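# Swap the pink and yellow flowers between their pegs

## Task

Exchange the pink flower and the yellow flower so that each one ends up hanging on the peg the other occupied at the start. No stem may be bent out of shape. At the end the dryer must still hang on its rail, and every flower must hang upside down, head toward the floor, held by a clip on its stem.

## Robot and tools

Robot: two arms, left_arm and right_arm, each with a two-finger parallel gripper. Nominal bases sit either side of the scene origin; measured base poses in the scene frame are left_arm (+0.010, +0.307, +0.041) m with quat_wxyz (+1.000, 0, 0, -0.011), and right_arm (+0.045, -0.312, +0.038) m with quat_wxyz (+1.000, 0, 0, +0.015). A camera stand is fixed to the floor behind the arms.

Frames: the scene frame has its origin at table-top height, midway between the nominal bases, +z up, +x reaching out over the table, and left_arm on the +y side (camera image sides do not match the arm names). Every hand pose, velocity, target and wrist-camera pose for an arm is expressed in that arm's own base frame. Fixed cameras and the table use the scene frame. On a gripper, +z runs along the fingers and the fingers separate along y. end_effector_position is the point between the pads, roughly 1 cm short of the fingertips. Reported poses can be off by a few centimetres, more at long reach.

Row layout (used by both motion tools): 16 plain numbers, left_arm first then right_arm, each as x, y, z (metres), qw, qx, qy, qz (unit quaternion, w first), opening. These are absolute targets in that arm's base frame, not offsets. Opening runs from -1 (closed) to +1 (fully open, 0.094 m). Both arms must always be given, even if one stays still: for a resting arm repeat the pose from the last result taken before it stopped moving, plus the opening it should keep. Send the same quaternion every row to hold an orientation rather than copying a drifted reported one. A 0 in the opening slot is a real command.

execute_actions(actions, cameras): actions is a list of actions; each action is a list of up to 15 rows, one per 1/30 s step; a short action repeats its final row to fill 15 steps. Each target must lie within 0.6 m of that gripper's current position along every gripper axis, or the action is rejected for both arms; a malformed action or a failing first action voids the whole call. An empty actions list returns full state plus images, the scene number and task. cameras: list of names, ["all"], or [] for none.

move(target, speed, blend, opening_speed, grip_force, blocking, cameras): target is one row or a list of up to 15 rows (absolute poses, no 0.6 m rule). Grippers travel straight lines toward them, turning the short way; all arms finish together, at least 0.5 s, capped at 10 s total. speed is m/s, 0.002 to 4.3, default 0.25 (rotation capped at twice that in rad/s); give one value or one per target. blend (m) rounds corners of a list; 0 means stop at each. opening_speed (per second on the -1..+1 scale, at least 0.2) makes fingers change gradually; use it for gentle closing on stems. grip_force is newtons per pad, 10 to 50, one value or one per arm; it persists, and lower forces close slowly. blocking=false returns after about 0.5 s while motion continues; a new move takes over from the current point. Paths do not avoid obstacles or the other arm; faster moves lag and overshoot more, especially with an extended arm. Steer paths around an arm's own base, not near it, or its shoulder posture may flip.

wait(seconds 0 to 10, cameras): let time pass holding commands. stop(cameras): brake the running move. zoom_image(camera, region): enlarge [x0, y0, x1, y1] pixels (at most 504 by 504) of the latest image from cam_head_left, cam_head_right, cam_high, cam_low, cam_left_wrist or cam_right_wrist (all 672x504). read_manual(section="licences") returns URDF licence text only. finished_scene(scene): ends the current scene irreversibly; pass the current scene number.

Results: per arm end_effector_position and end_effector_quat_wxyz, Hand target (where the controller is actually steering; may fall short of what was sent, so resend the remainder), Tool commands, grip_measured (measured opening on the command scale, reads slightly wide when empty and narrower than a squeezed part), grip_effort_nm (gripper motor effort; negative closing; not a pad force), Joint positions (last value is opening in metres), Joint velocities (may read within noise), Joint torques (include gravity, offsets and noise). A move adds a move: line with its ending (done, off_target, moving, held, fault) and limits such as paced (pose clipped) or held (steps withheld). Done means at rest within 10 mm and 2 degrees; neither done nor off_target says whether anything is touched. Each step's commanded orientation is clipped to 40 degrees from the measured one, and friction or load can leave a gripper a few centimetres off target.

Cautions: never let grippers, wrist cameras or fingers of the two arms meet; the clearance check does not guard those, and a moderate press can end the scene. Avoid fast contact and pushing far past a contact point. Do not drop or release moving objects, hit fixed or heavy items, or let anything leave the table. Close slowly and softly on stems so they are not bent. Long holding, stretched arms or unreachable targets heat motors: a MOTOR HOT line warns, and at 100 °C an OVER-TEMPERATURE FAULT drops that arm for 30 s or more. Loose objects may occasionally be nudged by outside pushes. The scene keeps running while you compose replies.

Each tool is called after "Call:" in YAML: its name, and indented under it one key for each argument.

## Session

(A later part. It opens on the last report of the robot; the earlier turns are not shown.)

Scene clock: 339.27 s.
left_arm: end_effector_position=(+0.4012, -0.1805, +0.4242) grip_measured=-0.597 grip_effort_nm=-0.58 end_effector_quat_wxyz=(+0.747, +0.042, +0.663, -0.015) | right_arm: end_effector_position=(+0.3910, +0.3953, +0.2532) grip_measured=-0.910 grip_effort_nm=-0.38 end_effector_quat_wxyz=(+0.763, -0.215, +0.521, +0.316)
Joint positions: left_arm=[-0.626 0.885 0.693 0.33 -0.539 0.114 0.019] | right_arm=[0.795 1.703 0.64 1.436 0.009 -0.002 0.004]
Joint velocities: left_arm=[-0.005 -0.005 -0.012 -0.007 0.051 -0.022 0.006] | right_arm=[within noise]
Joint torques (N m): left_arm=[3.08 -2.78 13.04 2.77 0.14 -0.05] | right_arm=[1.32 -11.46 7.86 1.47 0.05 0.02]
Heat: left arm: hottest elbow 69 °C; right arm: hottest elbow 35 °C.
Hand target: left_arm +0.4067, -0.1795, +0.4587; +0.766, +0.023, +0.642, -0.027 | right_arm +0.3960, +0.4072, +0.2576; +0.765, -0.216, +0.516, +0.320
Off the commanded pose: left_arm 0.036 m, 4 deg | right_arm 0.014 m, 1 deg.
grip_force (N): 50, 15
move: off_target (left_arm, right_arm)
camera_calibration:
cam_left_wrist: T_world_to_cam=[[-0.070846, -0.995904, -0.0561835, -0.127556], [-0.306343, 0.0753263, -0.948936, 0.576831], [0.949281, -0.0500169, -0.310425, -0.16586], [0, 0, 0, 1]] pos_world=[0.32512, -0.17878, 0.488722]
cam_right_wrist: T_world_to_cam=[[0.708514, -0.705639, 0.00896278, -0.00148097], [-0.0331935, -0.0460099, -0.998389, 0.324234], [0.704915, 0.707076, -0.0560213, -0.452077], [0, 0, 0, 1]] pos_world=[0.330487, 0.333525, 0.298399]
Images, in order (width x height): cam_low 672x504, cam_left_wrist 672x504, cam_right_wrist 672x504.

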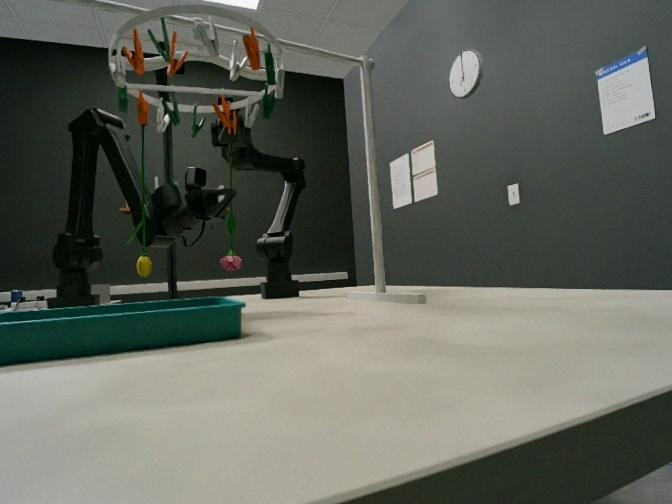

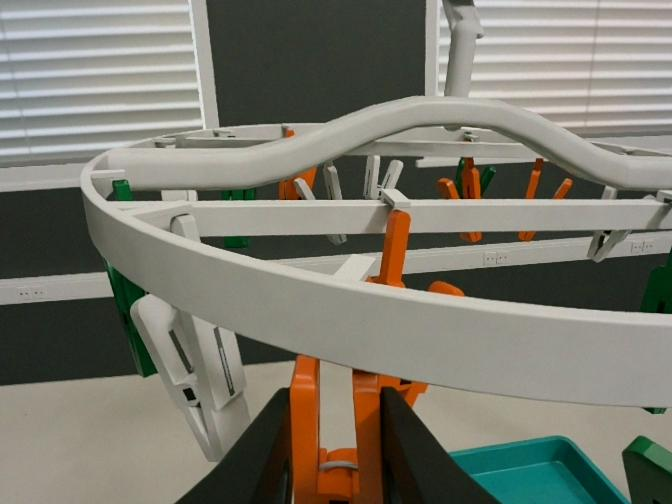

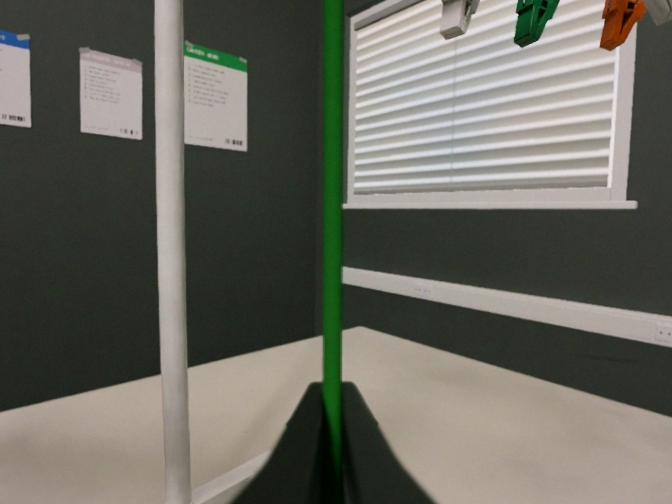

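Call:
move:
  target: [0.409, -0.1806, 0.4594, 0.7656, 0.0224, 0.6424, -0.0267, -0.6, 0.3965, 0.4077, 0.2075, 0.7648, -0.2158, 0.5159, 0.3199, -1.0]
  speed: 0.08
  cameras: ["cam_right_wrist", "cam_left_wrist", "cam_low"]

Call:
zoom_image:
  camera: "cam_low"
  region: [180, 80, 280, 280]

Scene clock: 342.77 s.
left_arm: end_effector_position=(+0.4013, -0.1806, +0.4240) grip_measured=-0.598 grip_effort_nm=-0.58 end_effector_quat_wxyz=(+0.747, +0.042, +0.663, -0.015) | right_arm: end_effector_position=(+0.3936, +0.3980, +0.1991) grip_measured=-0.910 grip_effort_nm=-0.39 end_effector_quat_wxyz=(+0.756, -0.220, +0.532, +0.313)
Joint positions: left_arm=[-0.626 0.885 0.693 0.33 -0.539 0.114 0.019] | right_arm=[0.795 1.86 0.64 1.565 0.009 -0.002 0.004]
Joint torques (N m): left_arm=[3.25 -2.73 13.07 2.81 0.14 -0.05] | right_arm=[1.26 -12.98 6.38 2.45 0.06 0.03]
Heat: left arm: hottest elbow 67 °C; right arm: hottest elbow 35 °C.
Hand target: left_arm +0.4067, -0.1796, +0.4586; +0.766, +0.022, +0.642, -0.027 | right_arm +0.3962, +0.4073, +0.2075; +0.764, -0.216, +0.518, +0.319
Off the commanded pose: left_arm 0.036 m, 4 deg | right_arm 0.013 m, 2 deg.
joint sent to its limit (right arm) — joint 4 (wrist pitch), upper limit. The joint targets still meet the commanded pose.
grip_force (N): 50, 15
move: off_target (left_arm, right_arm)
camera_calibration:
cam_left_wrist: T_world_to_cam=[[-0.0708997, -0.995914, -0.0559418, -0.127762], [-0.306652, 0.075129, -0.948852, 0.576704], [0.949178, -0.0501187, -0.310725, -0.16586], [0, 0, 0, 1]] pos_world=[0.325219, -0.17888, 0.488523]
cam_right_wrist: T_world_to_cam=[[0.708653, -0.705497, 0.00919186, -0.00110762], [-0.0523773, -0.0655945, -0.996471, 0.285419], [0.70361, 0.705671, -0.0834358, -0.452322], [0, 0, 0, 1]] pos_world=[0.333993, 0.337131, 0.246682]
Images, in order (width x height): cam_low 672x504, cam_left_wrist 672x504, cam_right_wrist 672x504.

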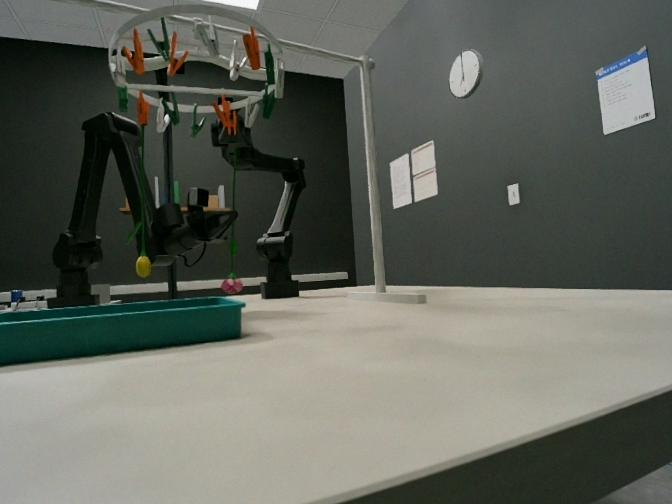

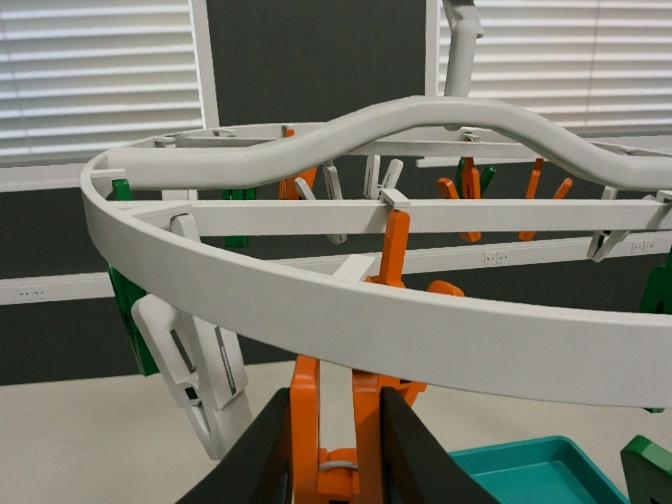

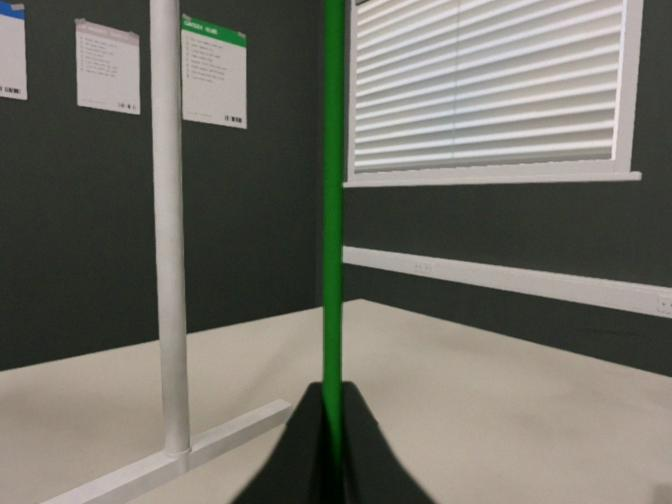

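Scaled by 2.520 from the camera's 672x504 image, which has a finer 960x720 frame.

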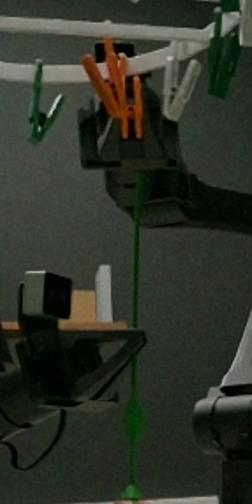

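Call:
move:
  target:
    - [0.409, -0.1806, 0.4594, 0.7656, 0.0224, 0.6424, -0.0267, 0.1, 0.33, 0.335, 0.19, 0.7066, -0.2481, 0.5930, 0.2956, -1.0]
    - [0.31, -0.1735, 0.455, 0.7656, 0.0224, 0.6424, -0.0267, 0.1, 0.245, 0.325, 0.20, 0.1908, 0.0146, 0.9815, -0.0028, -1.0]
  speed: 0.25
  opening_speed: 0.7
  cameras: ["all"]

Scene clock: 371.33 s.
left_arm: end_effector_position=(+0.3238, -0.1729, +0.4528) grip_measured=+0.098 grip_effort_nm=0.05 end_effector_quat_wxyz=(+0.765, +0.016, +0.643, -0.028) | right_arm: end_effector_position=(+0.2486, +0.3117, +0.1812) grip_measured=-0.910 grip_effort_nm=-0.39 end_effector_quat_wxyz=(+0.257, -0.040, +0.965, +0.021)
Joint positions: left_arm=[-0.814 0.677 0.637 0.275 -0.738 0.148 0.052] | right_arm=[1.077 1.211 0.928 -0.967 0.419 0.925 0.004]
Joint torques (N m): left_arm=[2.78 -0.97 9.09 1.84 0.22 0.05] | right_arm=[0.56 -8.94 7.6 1.42 0.43 -0.08]
Heat: left arm: hottest elbow 63 °C; right arm: hottest elbow 35 °C.
Hand target: left_arm +0.3253, -0.1730, +0.4527; +0.765, +0.016, +0.643, -0.027 | right_arm +0.2481, +0.3104, +0.1801; +0.260, -0.045, +0.964, +0.022
Off the commanded pose: left_arm 0.014 m, 1 deg | right_arm 0.023 m, 10 deg.
grip_force (N): 50, 15
move: held (left_arm, right_arm; a check stopped the path); path passed 1 of 2 targets; limits=held
pose unreachable (left arm): on one or more control steps of this call, first in action 0 (counted from 0), this arm could not follow its commanded pose, so it was not sent that pose on those steps. It may still have moved: this result reports where it is.
cause: moving toward the commanded pose would bring a part of the arm too close to another arm (this arm's gripper housing and the right arm's wrist (the part past joint 4), along the way the arms are being sent, or toward where that arm still pushes).
pose unreachable (right arm): on one or more control steps of this call, first in action 0 (counted from 0), this arm could not follow its commanded pose, so it was not sent that pose on those steps. It may still have moved: this result reports where it is.
cause: moving toward the commanded pose would bring a part of the arm too close to another arm (this arm's wrist (the part past joint 4) and the left arm's gripper housing, where that arm would come to rest).
camera_calibration:
cam_left_wrist: T_world_to_cam=[[-0.0561774, -0.998421, -0.000716399, -0.154258], [-0.25737, 0.0151745, -0.966194, 0.561291], [0.964679, -0.0540939, -0.257816, -0.11263], [0, 0, 0, 1]] pos_world=[0.244446, -0.168624, 0.513168]
cam_right_wrist: T_world_to_cam=[[0.0994049, -0.994841, -0.0202392, 0.287908], [-0.990907, -0.0971172, -0.0931231, 0.333791], [0.0906771, 0.0293121, -0.995449, 0.237554], [0, 0, 0, 1]] pos_world=[0.280595, 0.311877, 0.273383]

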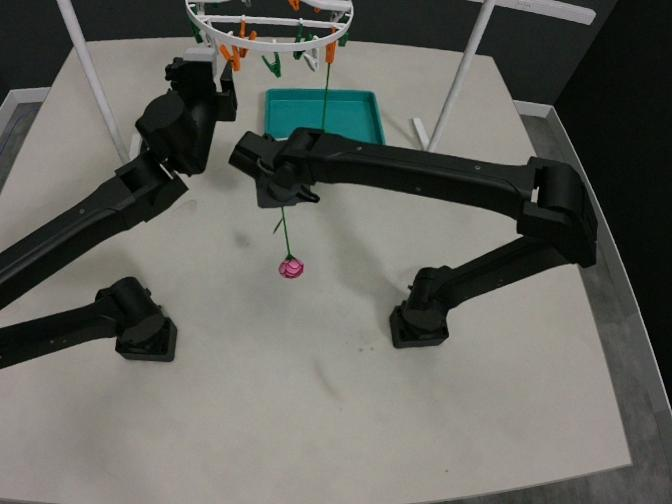

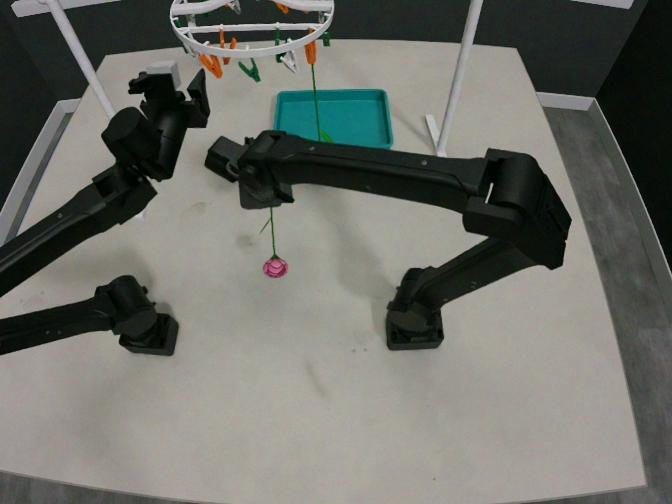

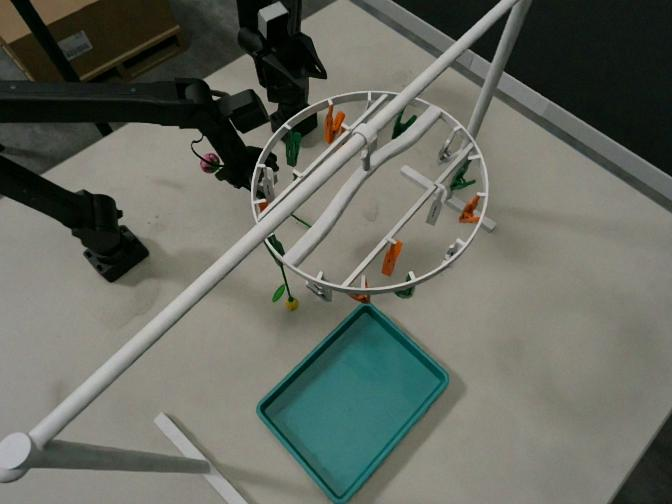

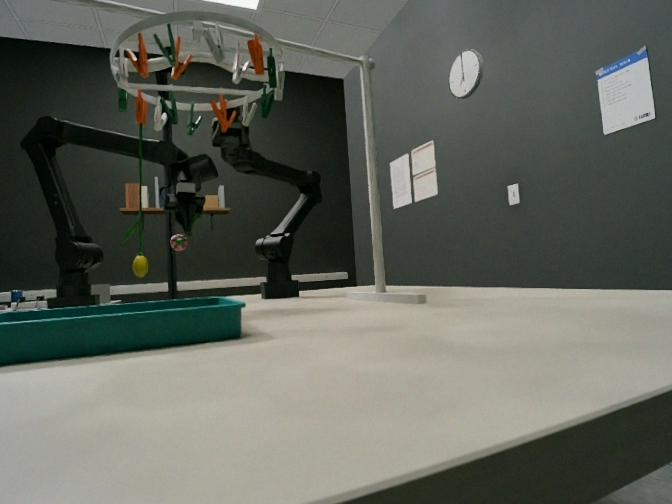

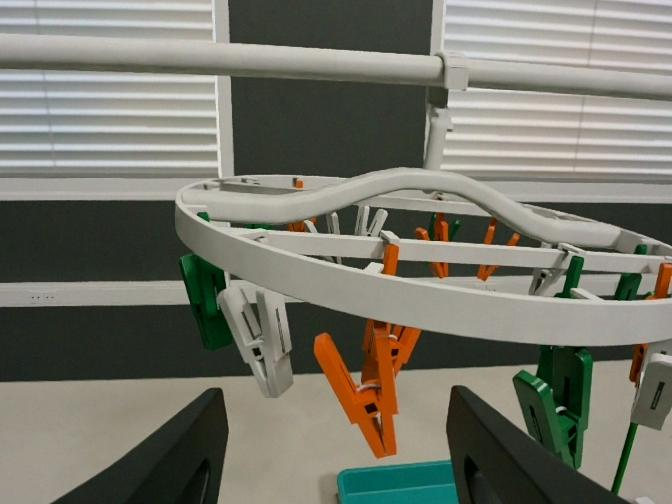

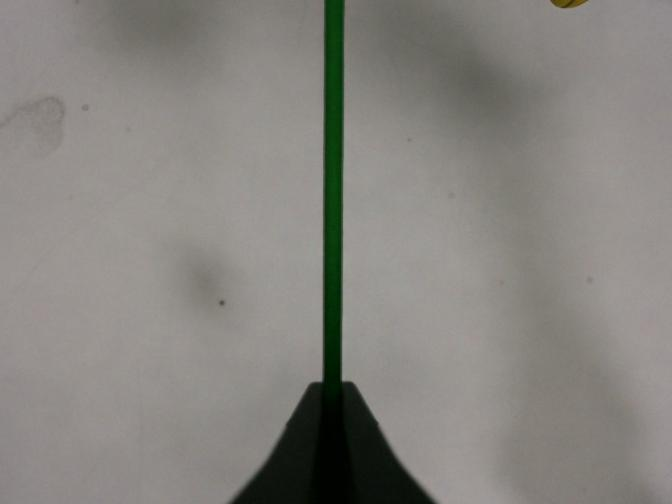

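Call:
move:
  target: [0.34, -0.05, 0.37, 0.7640, 0.0670, 0.6370, -0.0770, 0.1, 0.245, 0.325, 0.185, 0.1908, 0.0146, 0.9815, -0.0028, -1.0]
  speed: 0.25

Call:
move:
  target: [0.34, -0.05, 0.37, 0.7640, 0.0670, 0.6370, -0.0770, 0.1, 0.245, 0.325, 0.04, 0.1908, 0.0146, 0.9815, -0.0028, -1.0]
  speed: 0.2
  cameras: ["cam_low", "cam_right_wrist", "cam_head_right"]

Scene clock: 379.20 s.
left_arm: end_effector_position=(+0.3380, -0.0527, +0.3648) grip_measured=+0.098 grip_effort_nm=0.05 end_effector_quat_wxyz=(+0.759, +0.072, +0.643, -0.076) | right_arm: end_effector_position=(+0.2341, +0.3109, +0.1687) grip_measured=-0.910 grip_effort_nm=-0.39 end_effector_quat_wxyz=(+0.184, -0.001, +0.983, -0.018)
Joint positions: left_arm=[-0.095 0.484 0.372 0.277 0.115 -0.006 0.052] | right_arm=[1.077 1.292 1.002 -1.13 0.342 1.05 0.004]
Joint torques (N m): left_arm=[3.25 1.14 9.47 2.88 0.12 -0.08] | right_arm=[-0.15 -8.29 12.1 0.24 0.23 0.2]
Heat: left arm: hottest elbow 61 °C; right arm: hottest elbow 35 °C.
Hand target: left_arm +0.3399, -0.0500, +0.3700; +0.764, +0.067, +0.637, -0.077 | right_arm +0.2445, +0.3243, +0.1851; +0.191, +0.014, +0.981, -0.002
Off the commanded pose: left_arm 0.006 m, 1 deg | right_arm 0.024 m, 3 deg.
grip_force (N): 50, 15
move: off_target (right_arm)

Scene clock: 380.67 s.
left_arm: end_effector_position=(+0.3380, -0.0527, +0.3648) grip_measured=+0.098 grip_effort_nm=0.05 end_effector_quat_wxyz=(+0.759, +0.072, +0.643, -0.076) | right_arm: end_effector_position=(+0.2434, +0.3284, +0.0464) grip_measured=-0.910 grip_effort_nm=-0.39 end_effector_quat_wxyz=(+0.193, +0.005, +0.981, +0.000)
Joint positions: left_arm=[-0.095 0.484 0.372 0.277 0.116 -0.007 0.052] | right_arm=[1.077 1.486 0.829 -0.724 0.342 1.054 0.004]
Joint torques (N m): left_arm=[3.25 1.14 9.46 2.89 0.13 -0.07] | right_arm=[0.15 -10.29 6.2 1.14 0.26 0.17]
Heat: left arm: hottest elbow 61 °C; right arm: hottest elbow 35 °C.
Hand target: left_arm +0.3399, -0.0500, +0.3700; +0.764, +0.067, +0.637, -0.077 | right_arm +0.2448, +0.3250, +0.0401; +0.191, +0.015, +0.982, -0.003
Off the commanded pose: left_arm 0.006 m, 1 deg | right_arm 0.007 m, 1 deg.
grip_force (N): 50, 15
move: done
camera_calibration:
cam_right_wrist: T_world_to_cam=[[0.00109451, -0.999996, -0.00279279, 0.32718], [-0.99921, -0.00120456, 0.0397124, 0.282064], [-0.0397156, 0.00274712, -0.999207, 0.14396], [0, 0, 0, 1]] pos_world=[0.287201, 0.327123, 0.133558]
Images, in order (width x height): cam_head_right 672x504, cam_low 672x504, cam_right_wrist 672x504.

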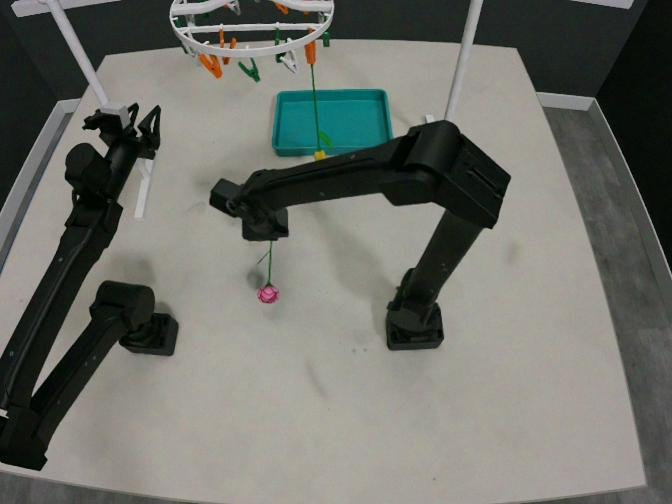

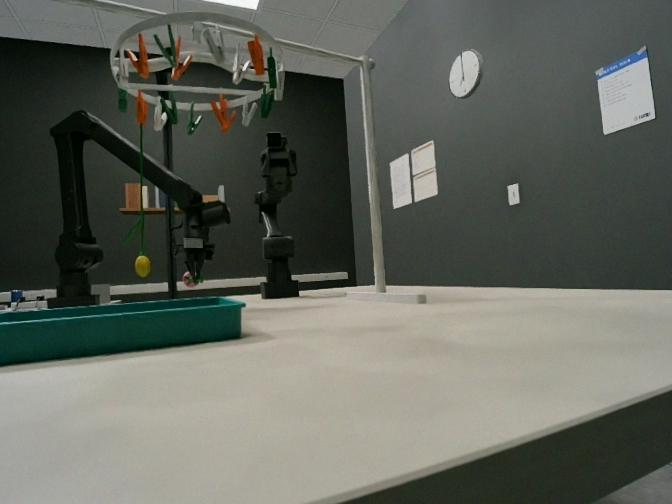

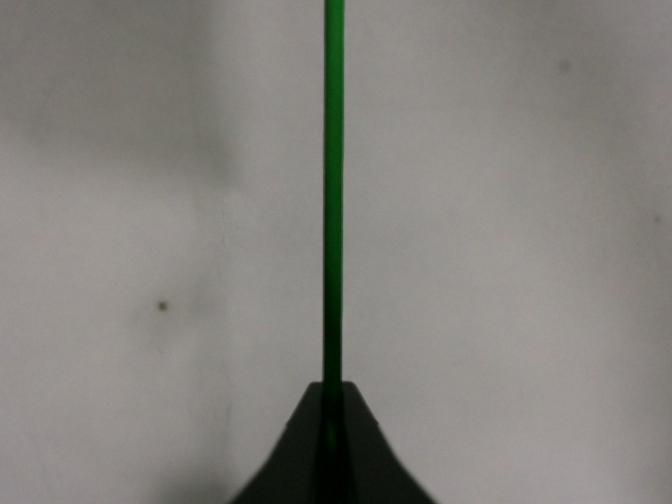

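Call:
move:
  target: [0.34, -0.05, 0.37, 0.7640, 0.0670, 0.6370, -0.0770, 0.1, 0.245, 0.325, -0.008, 0.1908, 0.0146, 0.9815, -0.0028, -1.0]
  speed: 0.08
  cameras: ["cam_low", "cam_right_wrist", "cam_head_left"]

Call:
zoom_image:
  camera: "cam_low"
  region: [150, 230, 250, 310]

Call:
zoom_image:
  camera: "cam_head_left"
  region: [200, 180, 360, 320]

Scene clock: 390.13 s.
left_arm: end_effector_position=(+0.3380, -0.0527, +0.3648) grip_measured=+0.098 grip_effort_nm=0.05 end_effector_quat_wxyz=(+0.759, +0.072, +0.643, -0.076) | right_arm: end_effector_position=(+0.2446, +0.3306, +0.0003) grip_measured=-0.910 grip_effort_nm=-0.39 end_effector_quat_wxyz=(+0.195, +0.005, +0.981, +0.002)
Joint positions: left_arm=[-0.095 0.484 0.372 0.277 0.116 -0.007 0.052] | right_arm=[1.077 1.585 0.784 -0.574 0.342 1.054 0.004]
Joint torques (N m): left_arm=[3.25 1.2 9.44 2.88 0.13 -0.07] | right_arm=[-0.21 -10.75 5.23 1.09 0.23 0.17]
Heat: left arm: hottest elbow 60 °C; right arm: hottest elbow 35 °C.
Hand target: left_arm +0.3399, -0.0500, +0.3700; +0.764, +0.067, +0.637, -0.077 | right_arm +0.2448, +0.3250, -0.0078; +0.191, +0.015, +0.982, -0.003
Off the commanded pose: left_arm 0.006 m, 1 deg | right_arm 0.010 m, 1 deg.
grip_force (N): 50, 15
move: done
camera_calibration:
cam_right_wrist: T_world_to_cam=[[0.00109163, -0.999966, -0.00819288, 0.329218], [-0.999321, -0.0013925, 0.0368073, 0.285242], [-0.0368175, 0.00814714, -0.999289, 0.0954226], [0, 0, 0, 1]] pos_world=[0.288202, 0.328826, 0.087553]
Images, in order (width x height): cam_head_left 672x504, cam_low 672x504, cam_right_wrist 672x504.

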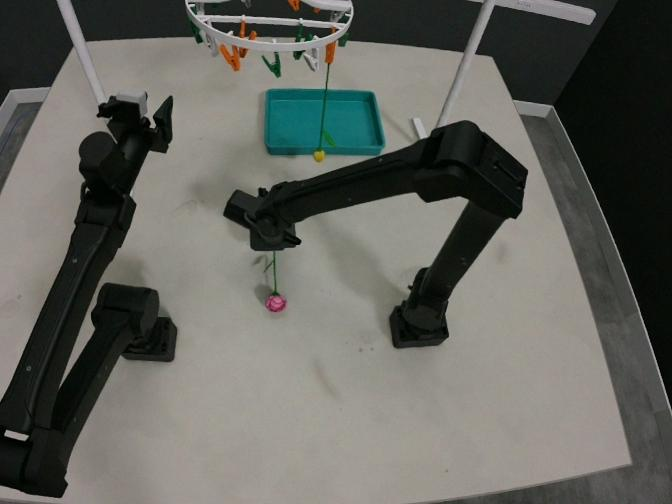

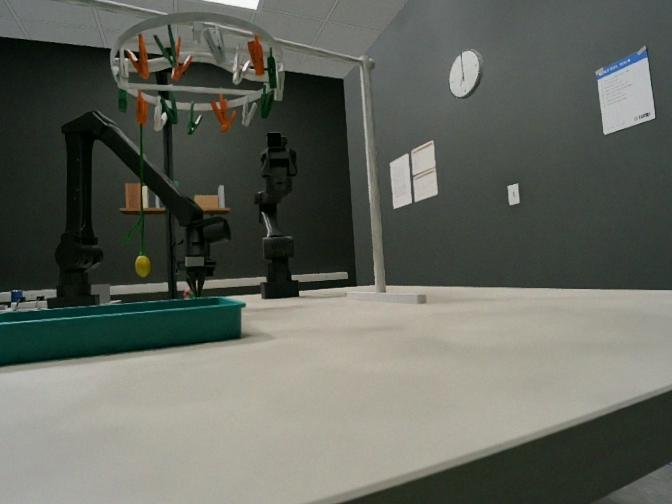

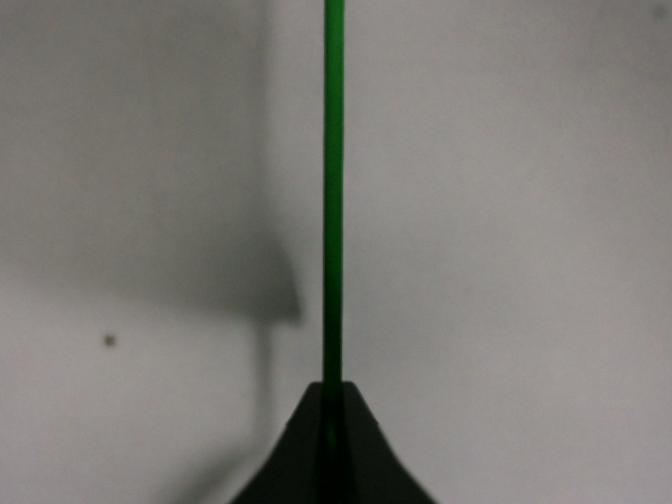

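Scaled by 5.040 from the camera's 672x504 image, which has a finer 960x720 frame.

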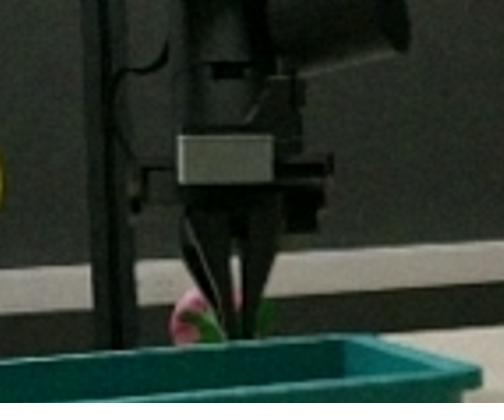

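Scaled by 3.150 from the camera's 672x504 image, which has a finer 960x720 frame.

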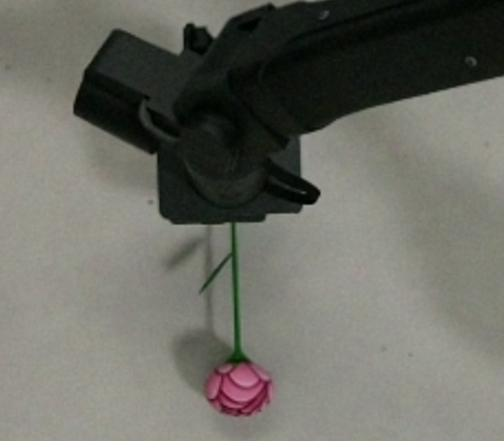

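Call:
move:
  target: [0.34, -0.05, 0.37, 0.7640, 0.0670, 0.6370, -0.0770, 0.1, 0.245, 0.322, -0.023, 0.1908, 0.0146, 0.9815, -0.0028, -1.0]
  speed: 0.06
  cameras: ["cam_low", "cam_right_wrist", "cam_head_left"]

Call:
zoom_image:
  camera: "cam_head_left"
  region: [200, 180, 360, 320]

Scene clock: 394.03 s.
left_arm: end_effector_position=(+0.3380, -0.0527, +0.3648) grip_measured=+0.098 grip_effort_nm=0.05 end_effector_quat_wxyz=(+0.759, +0.072, +0.643, -0.076) | right_arm: end_effector_position=(+0.2444, +0.3288, -0.0139) grip_measured=-0.910 grip_effort_nm=-0.39 end_effector_quat_wxyz=(+0.195, +0.006, +0.981, +0.003)
Joint positions: left_arm=[-0.095 0.484 0.372 0.277 0.116 -0.007 0.052] | right_arm=[1.075 1.614 0.766 -0.524 0.341 1.054 0.004]
Joint torques (N m): left_arm=[3.25 1.2 9.46 2.89 0.12 -0.07] | right_arm=[-0.26 -10.75 4.89 1.17 0.24 0.13]
Heat: left arm: hottest elbow 60 °C; right arm: hottest elbow 34 °C.
Hand target: left_arm +0.3399, -0.0500, +0.3700; +0.764, +0.067, +0.637, -0.077 | right_arm +0.2449, +0.3219, -0.0227; +0.191, +0.015, +0.982, -0.003
Off the commanded pose: left_arm 0.006 m, 1 deg | right_arm 0.011 m, 1 deg.
grip_force (N): 50, 15
move: off_target (right_arm)
camera_calibration:
cam_right_wrist: T_world_to_cam=[[-0.00061923, -0.999937, -0.0112283, 0.32771], [-0.999352, 0.000214655, 0.0359971, 0.285], [-0.0359924, 0.0112433, -0.999289, 0.0800861], [0, 0, 0, 1]] pos_world=[0.287901, 0.326728, 0.0734496]
Images, in order (width x height): cam_head_left 672x504, cam_low 672x504, cam_right_wrist 672x504.

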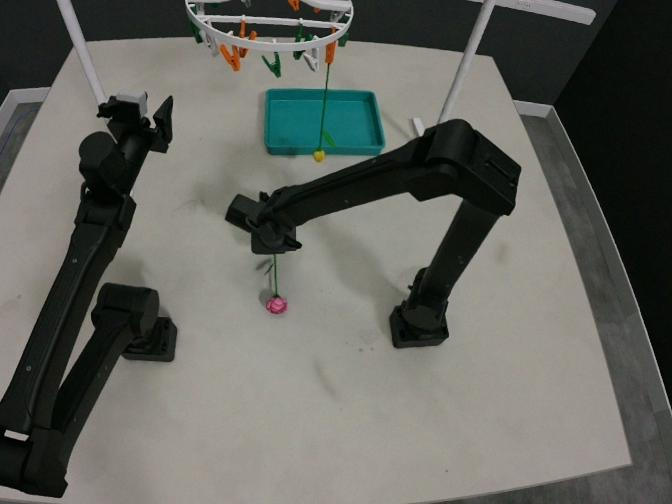

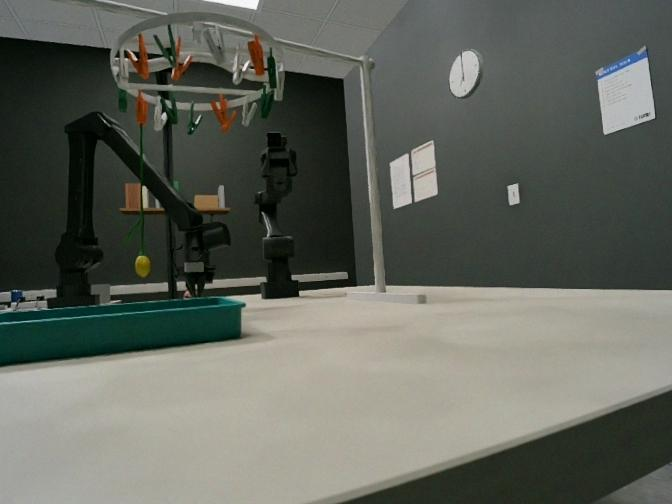

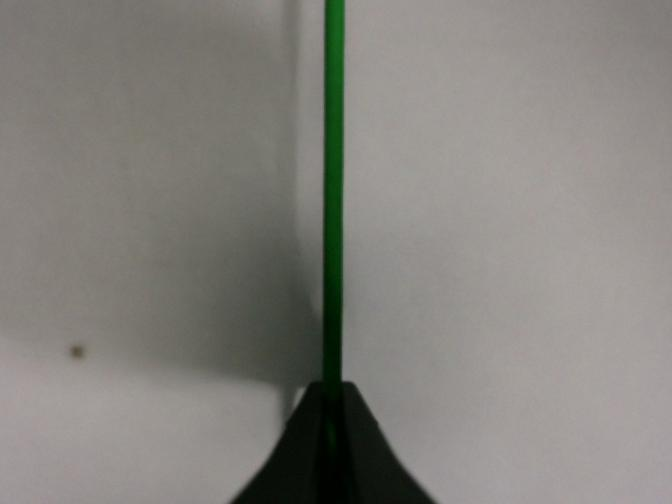

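Scaled by 3.150 from the camera's 672x504 image, which has a finer 960x720 frame.

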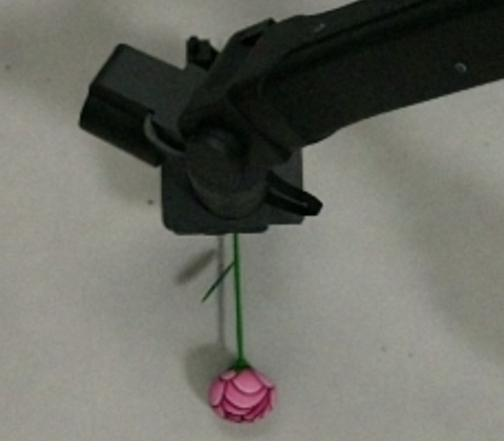

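Call:
move:
  target:
    - [0.34, -0.05, 0.37, 0.7640, 0.0670, 0.6370, -0.0770, 0.1, 0.245, 0.322, -0.023, 0.1908, 0.0146, 0.9815, -0.0028, -0.55]
    - [0.34, -0.05, 0.37, 0.7640, 0.0670, 0.6370, -0.0770, 0.1, 0.240, 0.318, 0.12, 0.1908, 0.0146, 0.9815, -0.0028, -0.55]
  speed: [0.1, 0.15]
  opening_speed: 0.3
  cameras: ["all"]

Scene clock: 405.53 s.
left_arm: end_effector_position=(+0.3380, -0.0527, +0.3648) grip_measured=+0.098 grip_effort_nm=0.05 end_effector_quat_wxyz=(+0.759, +0.072, +0.643, -0.076) | right_arm: end_effector_position=(+0.2305, +0.3032, +0.1034) grip_measured=-0.551 grip_effort_nm=0.08 end_effector_quat_wxyz=(+0.183, +0.002, +0.983, -0.020)
Joint positions: left_arm=[-0.095 0.484 0.372 0.277 0.116 -0.007 0.052] | right_arm=[1.075 1.344 0.866 -0.947 0.341 1.054 0.021]
Joint torques (N m): left_arm=[3.25 1.14 9.44 2.89 0.13 -0.07] | right_arm=[0.32 -9.23 10.93 0.21 0.29 0.19]
Heat: left arm: hottest elbow 59 °C; right arm: hottest elbow 34 °C.
Hand target: left_arm +0.3399, -0.0500, +0.3700; +0.764, +0.067, +0.637, -0.077 | right_arm +0.2397, +0.3174, +0.1202; +0.191, +0.015, +0.982, -0.002
Off the commanded pose: left_arm 0.006 m, 1 deg | right_arm 0.024 m, 3 deg.
grip_force (N): 50, 15
move: off_target (right_arm)
camera_calibration:
cam_left_wrist: T_world_to_cam=[[-0.201009, -0.979266, -0.0251851, 0.025432], [-0.256494, 0.0774276, -0.963439, 0.480045], [0.945413, -0.187201, -0.26674, -0.139732], [0, 0, 0, 1]] pos_world=[0.260345, -0.038422, 0.425863]
cam_right_wrist: T_world_to_cam=[[-0.000312391, -0.99936, 0.0357591, 0.29831], [-0.998119, 0.00250368, 0.061251, 0.263288], [-0.0613014, -0.0356727, -0.997482, 0.216938], [0, 0, 0, 1]] pos_world=[0.276185, 0.305198, 0.189598]

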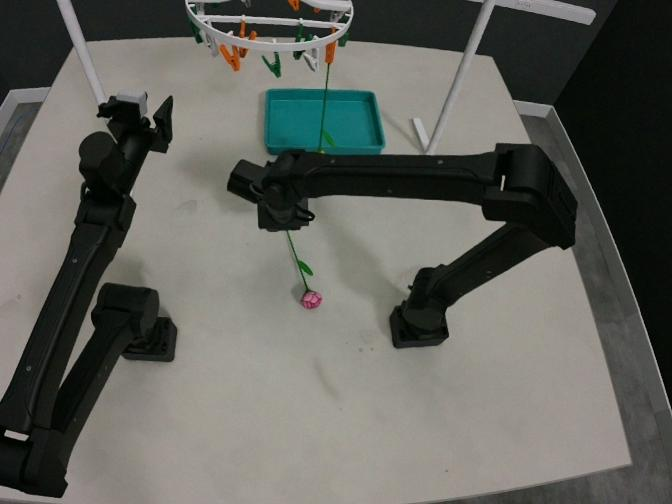

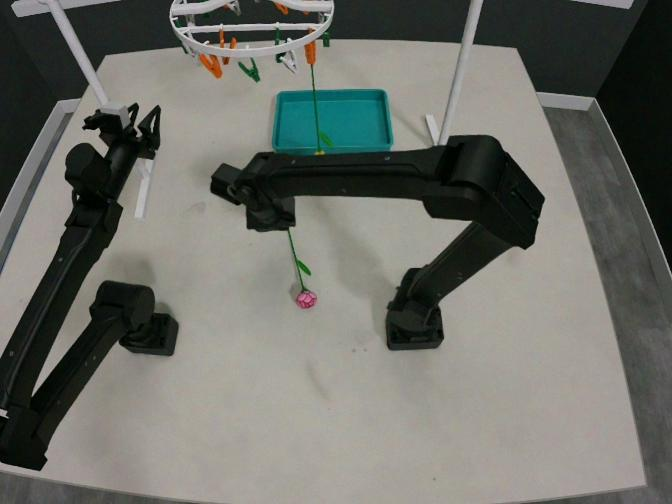

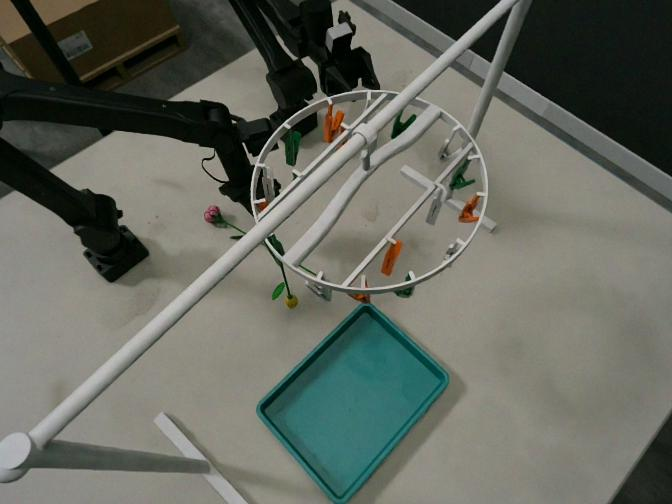

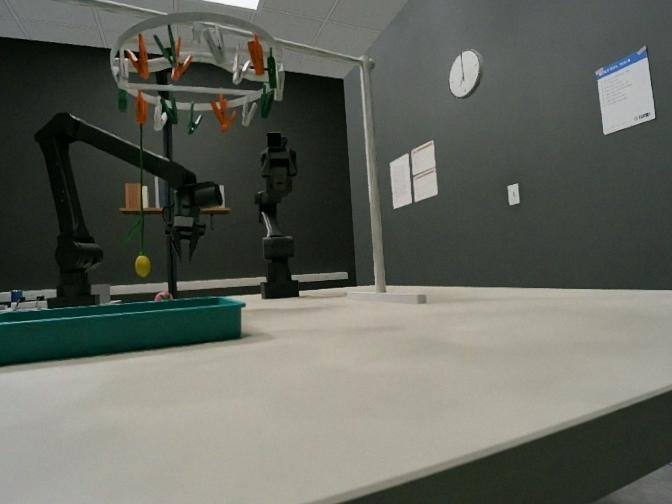

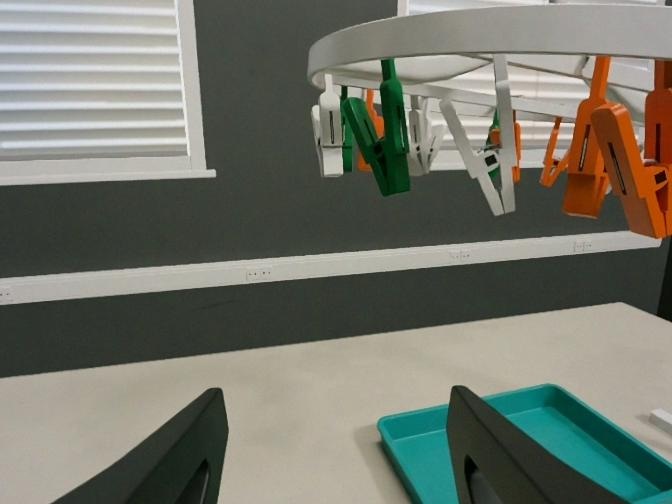

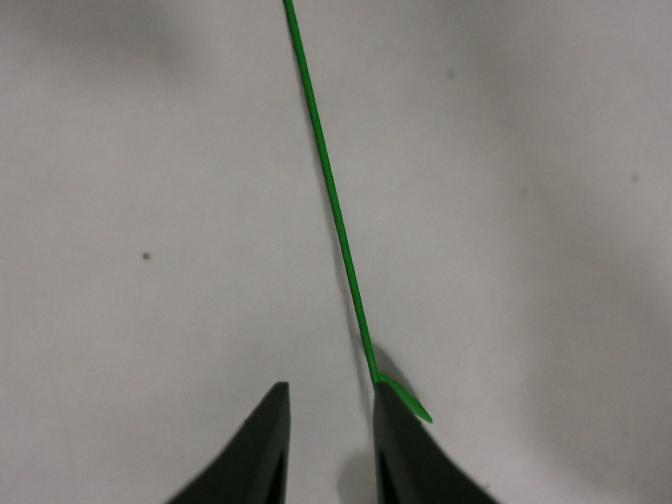

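Call:
move:
  target:
    - [0.34, -0.05, 0.37, 0.7640, 0.0670, 0.6370, -0.0770, 0.1, 0.375, 0.099, 0.44, 0.6634, -0.3214, 0.5567, 0.3830, 0.1]
    - [0.403, -0.312, 0.265, 0.7568, 0.2195, 0.5299, -0.3135, -0.3, 0.375, 0.099, 0.44, 0.6634, -0.3214, 0.5567, 0.3830, 0.1]
  speed: 0.35
  grip_force: [15, 50]
  cameras: ["all"]

Scene clock: 429.57 s.
left_arm: end_effector_position=(+0.3971, -0.3024, +0.2518) grip_measured=-0.298 grip_effort_nm=-0.12 end_effector_quat_wxyz=(+0.748, +0.223, +0.547, -0.303) | right_arm: end_effector_position=(+0.3692, +0.1012, +0.4214) grip_measured=+0.099 grip_effort_nm=0.08 end_effector_quat_wxyz=(+0.655, -0.317, +0.566, +0.387)
Joint positions: left_arm=[-0.589 1.544 0.478 1.378 0.174 -0.055 0.033] | right_arm=[-0.165 0.944 0.642 0.726 -1.178 0.419 0.052]
Joint torques (N m): left_arm=[1.9 -6.89 7.56 2.73 0.09 -0.07] | right_arm=[0.26 -2.43 11.7 1.95 0.32 0.19]
Heat: left arm: hottest elbow 57 °C; right arm: hottest elbow 36 °C.
Hand target: left_arm +0.4023, -0.3116, +0.2648; +0.757, +0.220, +0.530, -0.314 | right_arm +0.3742, +0.0989, +0.4397; +0.663, -0.321, +0.557, +0.383
Off the commanded pose: left_arm 0.017 m, 3 deg | right_arm 0.020 m, 2 deg.
grip_force (N): 15, 50
move: off_target (left_arm, right_arm); target 2's new opening was sent with left_arm's hand 0.017 m and 3 deg from that target
camera_calibration:
cam_left_wrist: T_world_to_cam=[[-0.690796, -0.722941, -0.0125312, 0.0587802], [-0.083083, 0.0965812, -0.991851, 0.349748], [0.71826, -0.684126, -0.126782, -0.367784], [0, 0, 0, 1]] pos_world=[0.333828, -0.242895, 0.301006]
cam_right_wrist: T_world_to_cam=[[0.868987, -0.494653, -0.0134088, -0.266218], [-0.14319, -0.225428, -0.96368, 0.522099], [0.473665, 0.839345, -0.266724, -0.0586235], [0, 0, 0, 1]] pos_world=[0.333868, 0.0352152, 0.48393]

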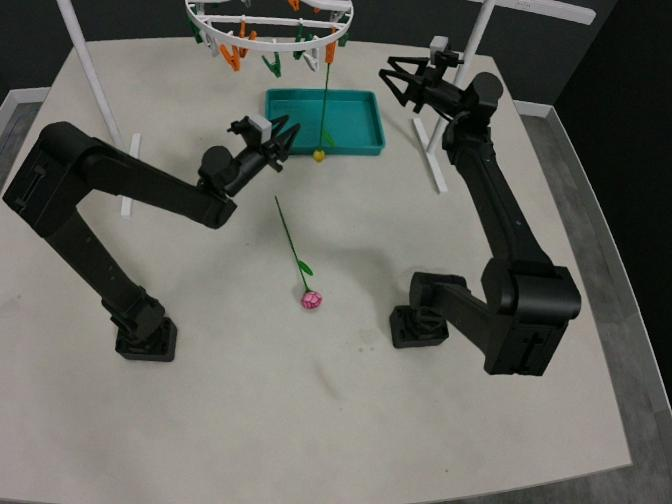

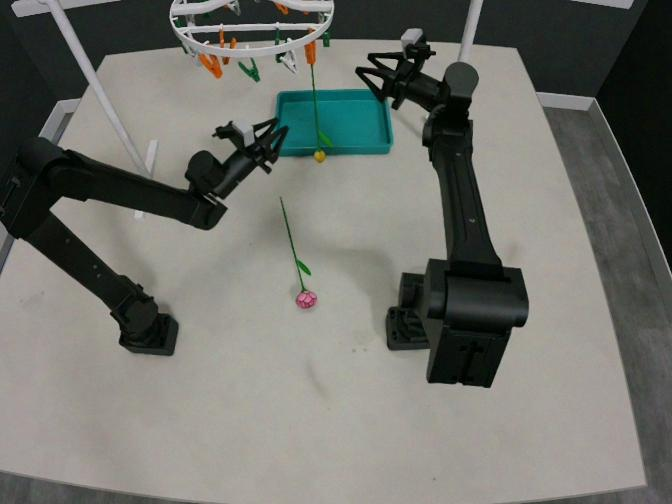

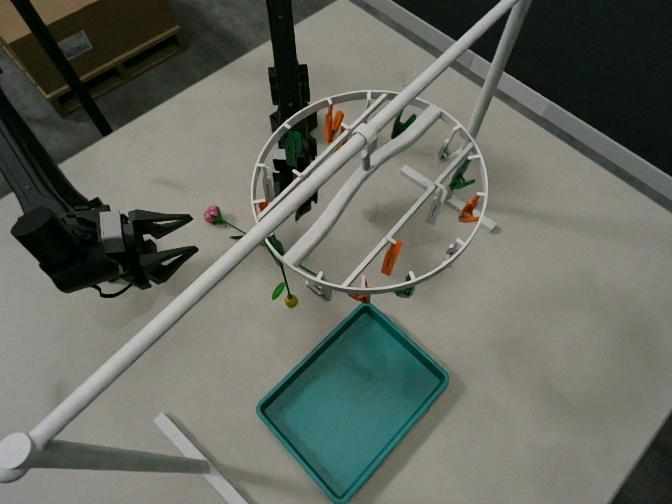

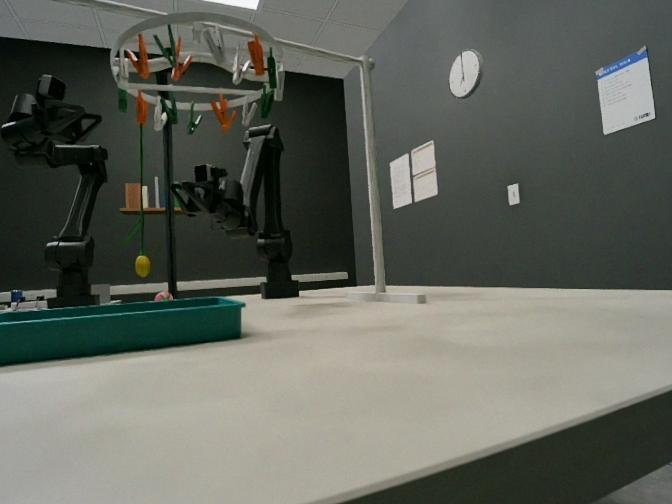

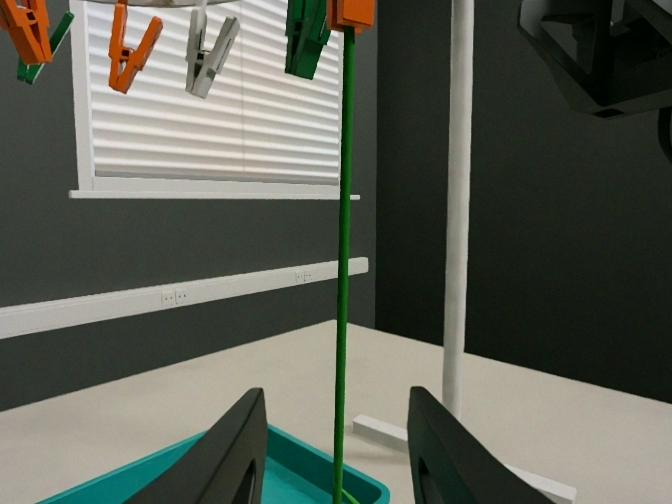

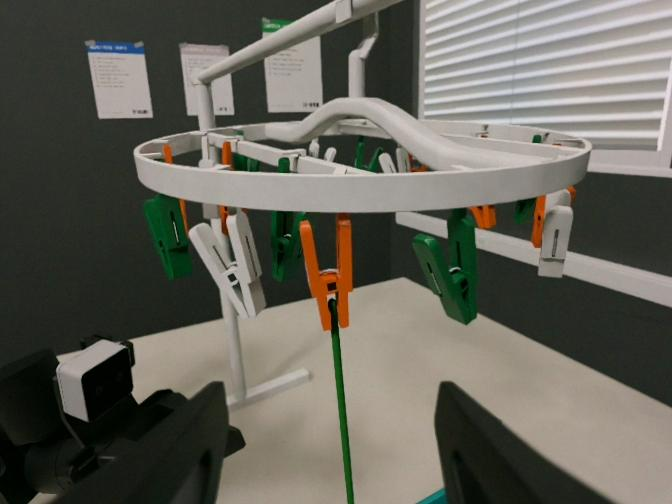

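Call:
zoom_image:
  camera: "cam_left_wrist"
  region: [300, 240, 380, 320]

Call:
zoom_image:
  camera: "cam_right_wrist"
  region: [260, 190, 400, 340]

Scaled by 6.300 from the camera's 672x504 image, which has a finer 960x720 frame.

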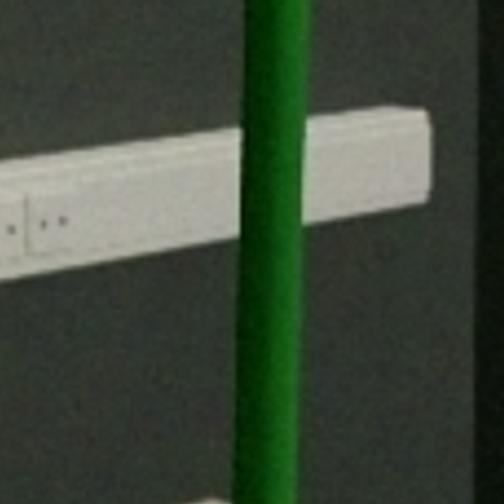

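Scaled by 3.360 from the camera's 672x504 image, which has a finer 960x720 frame.

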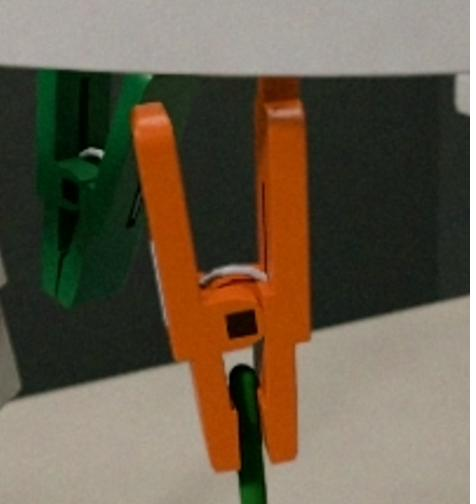

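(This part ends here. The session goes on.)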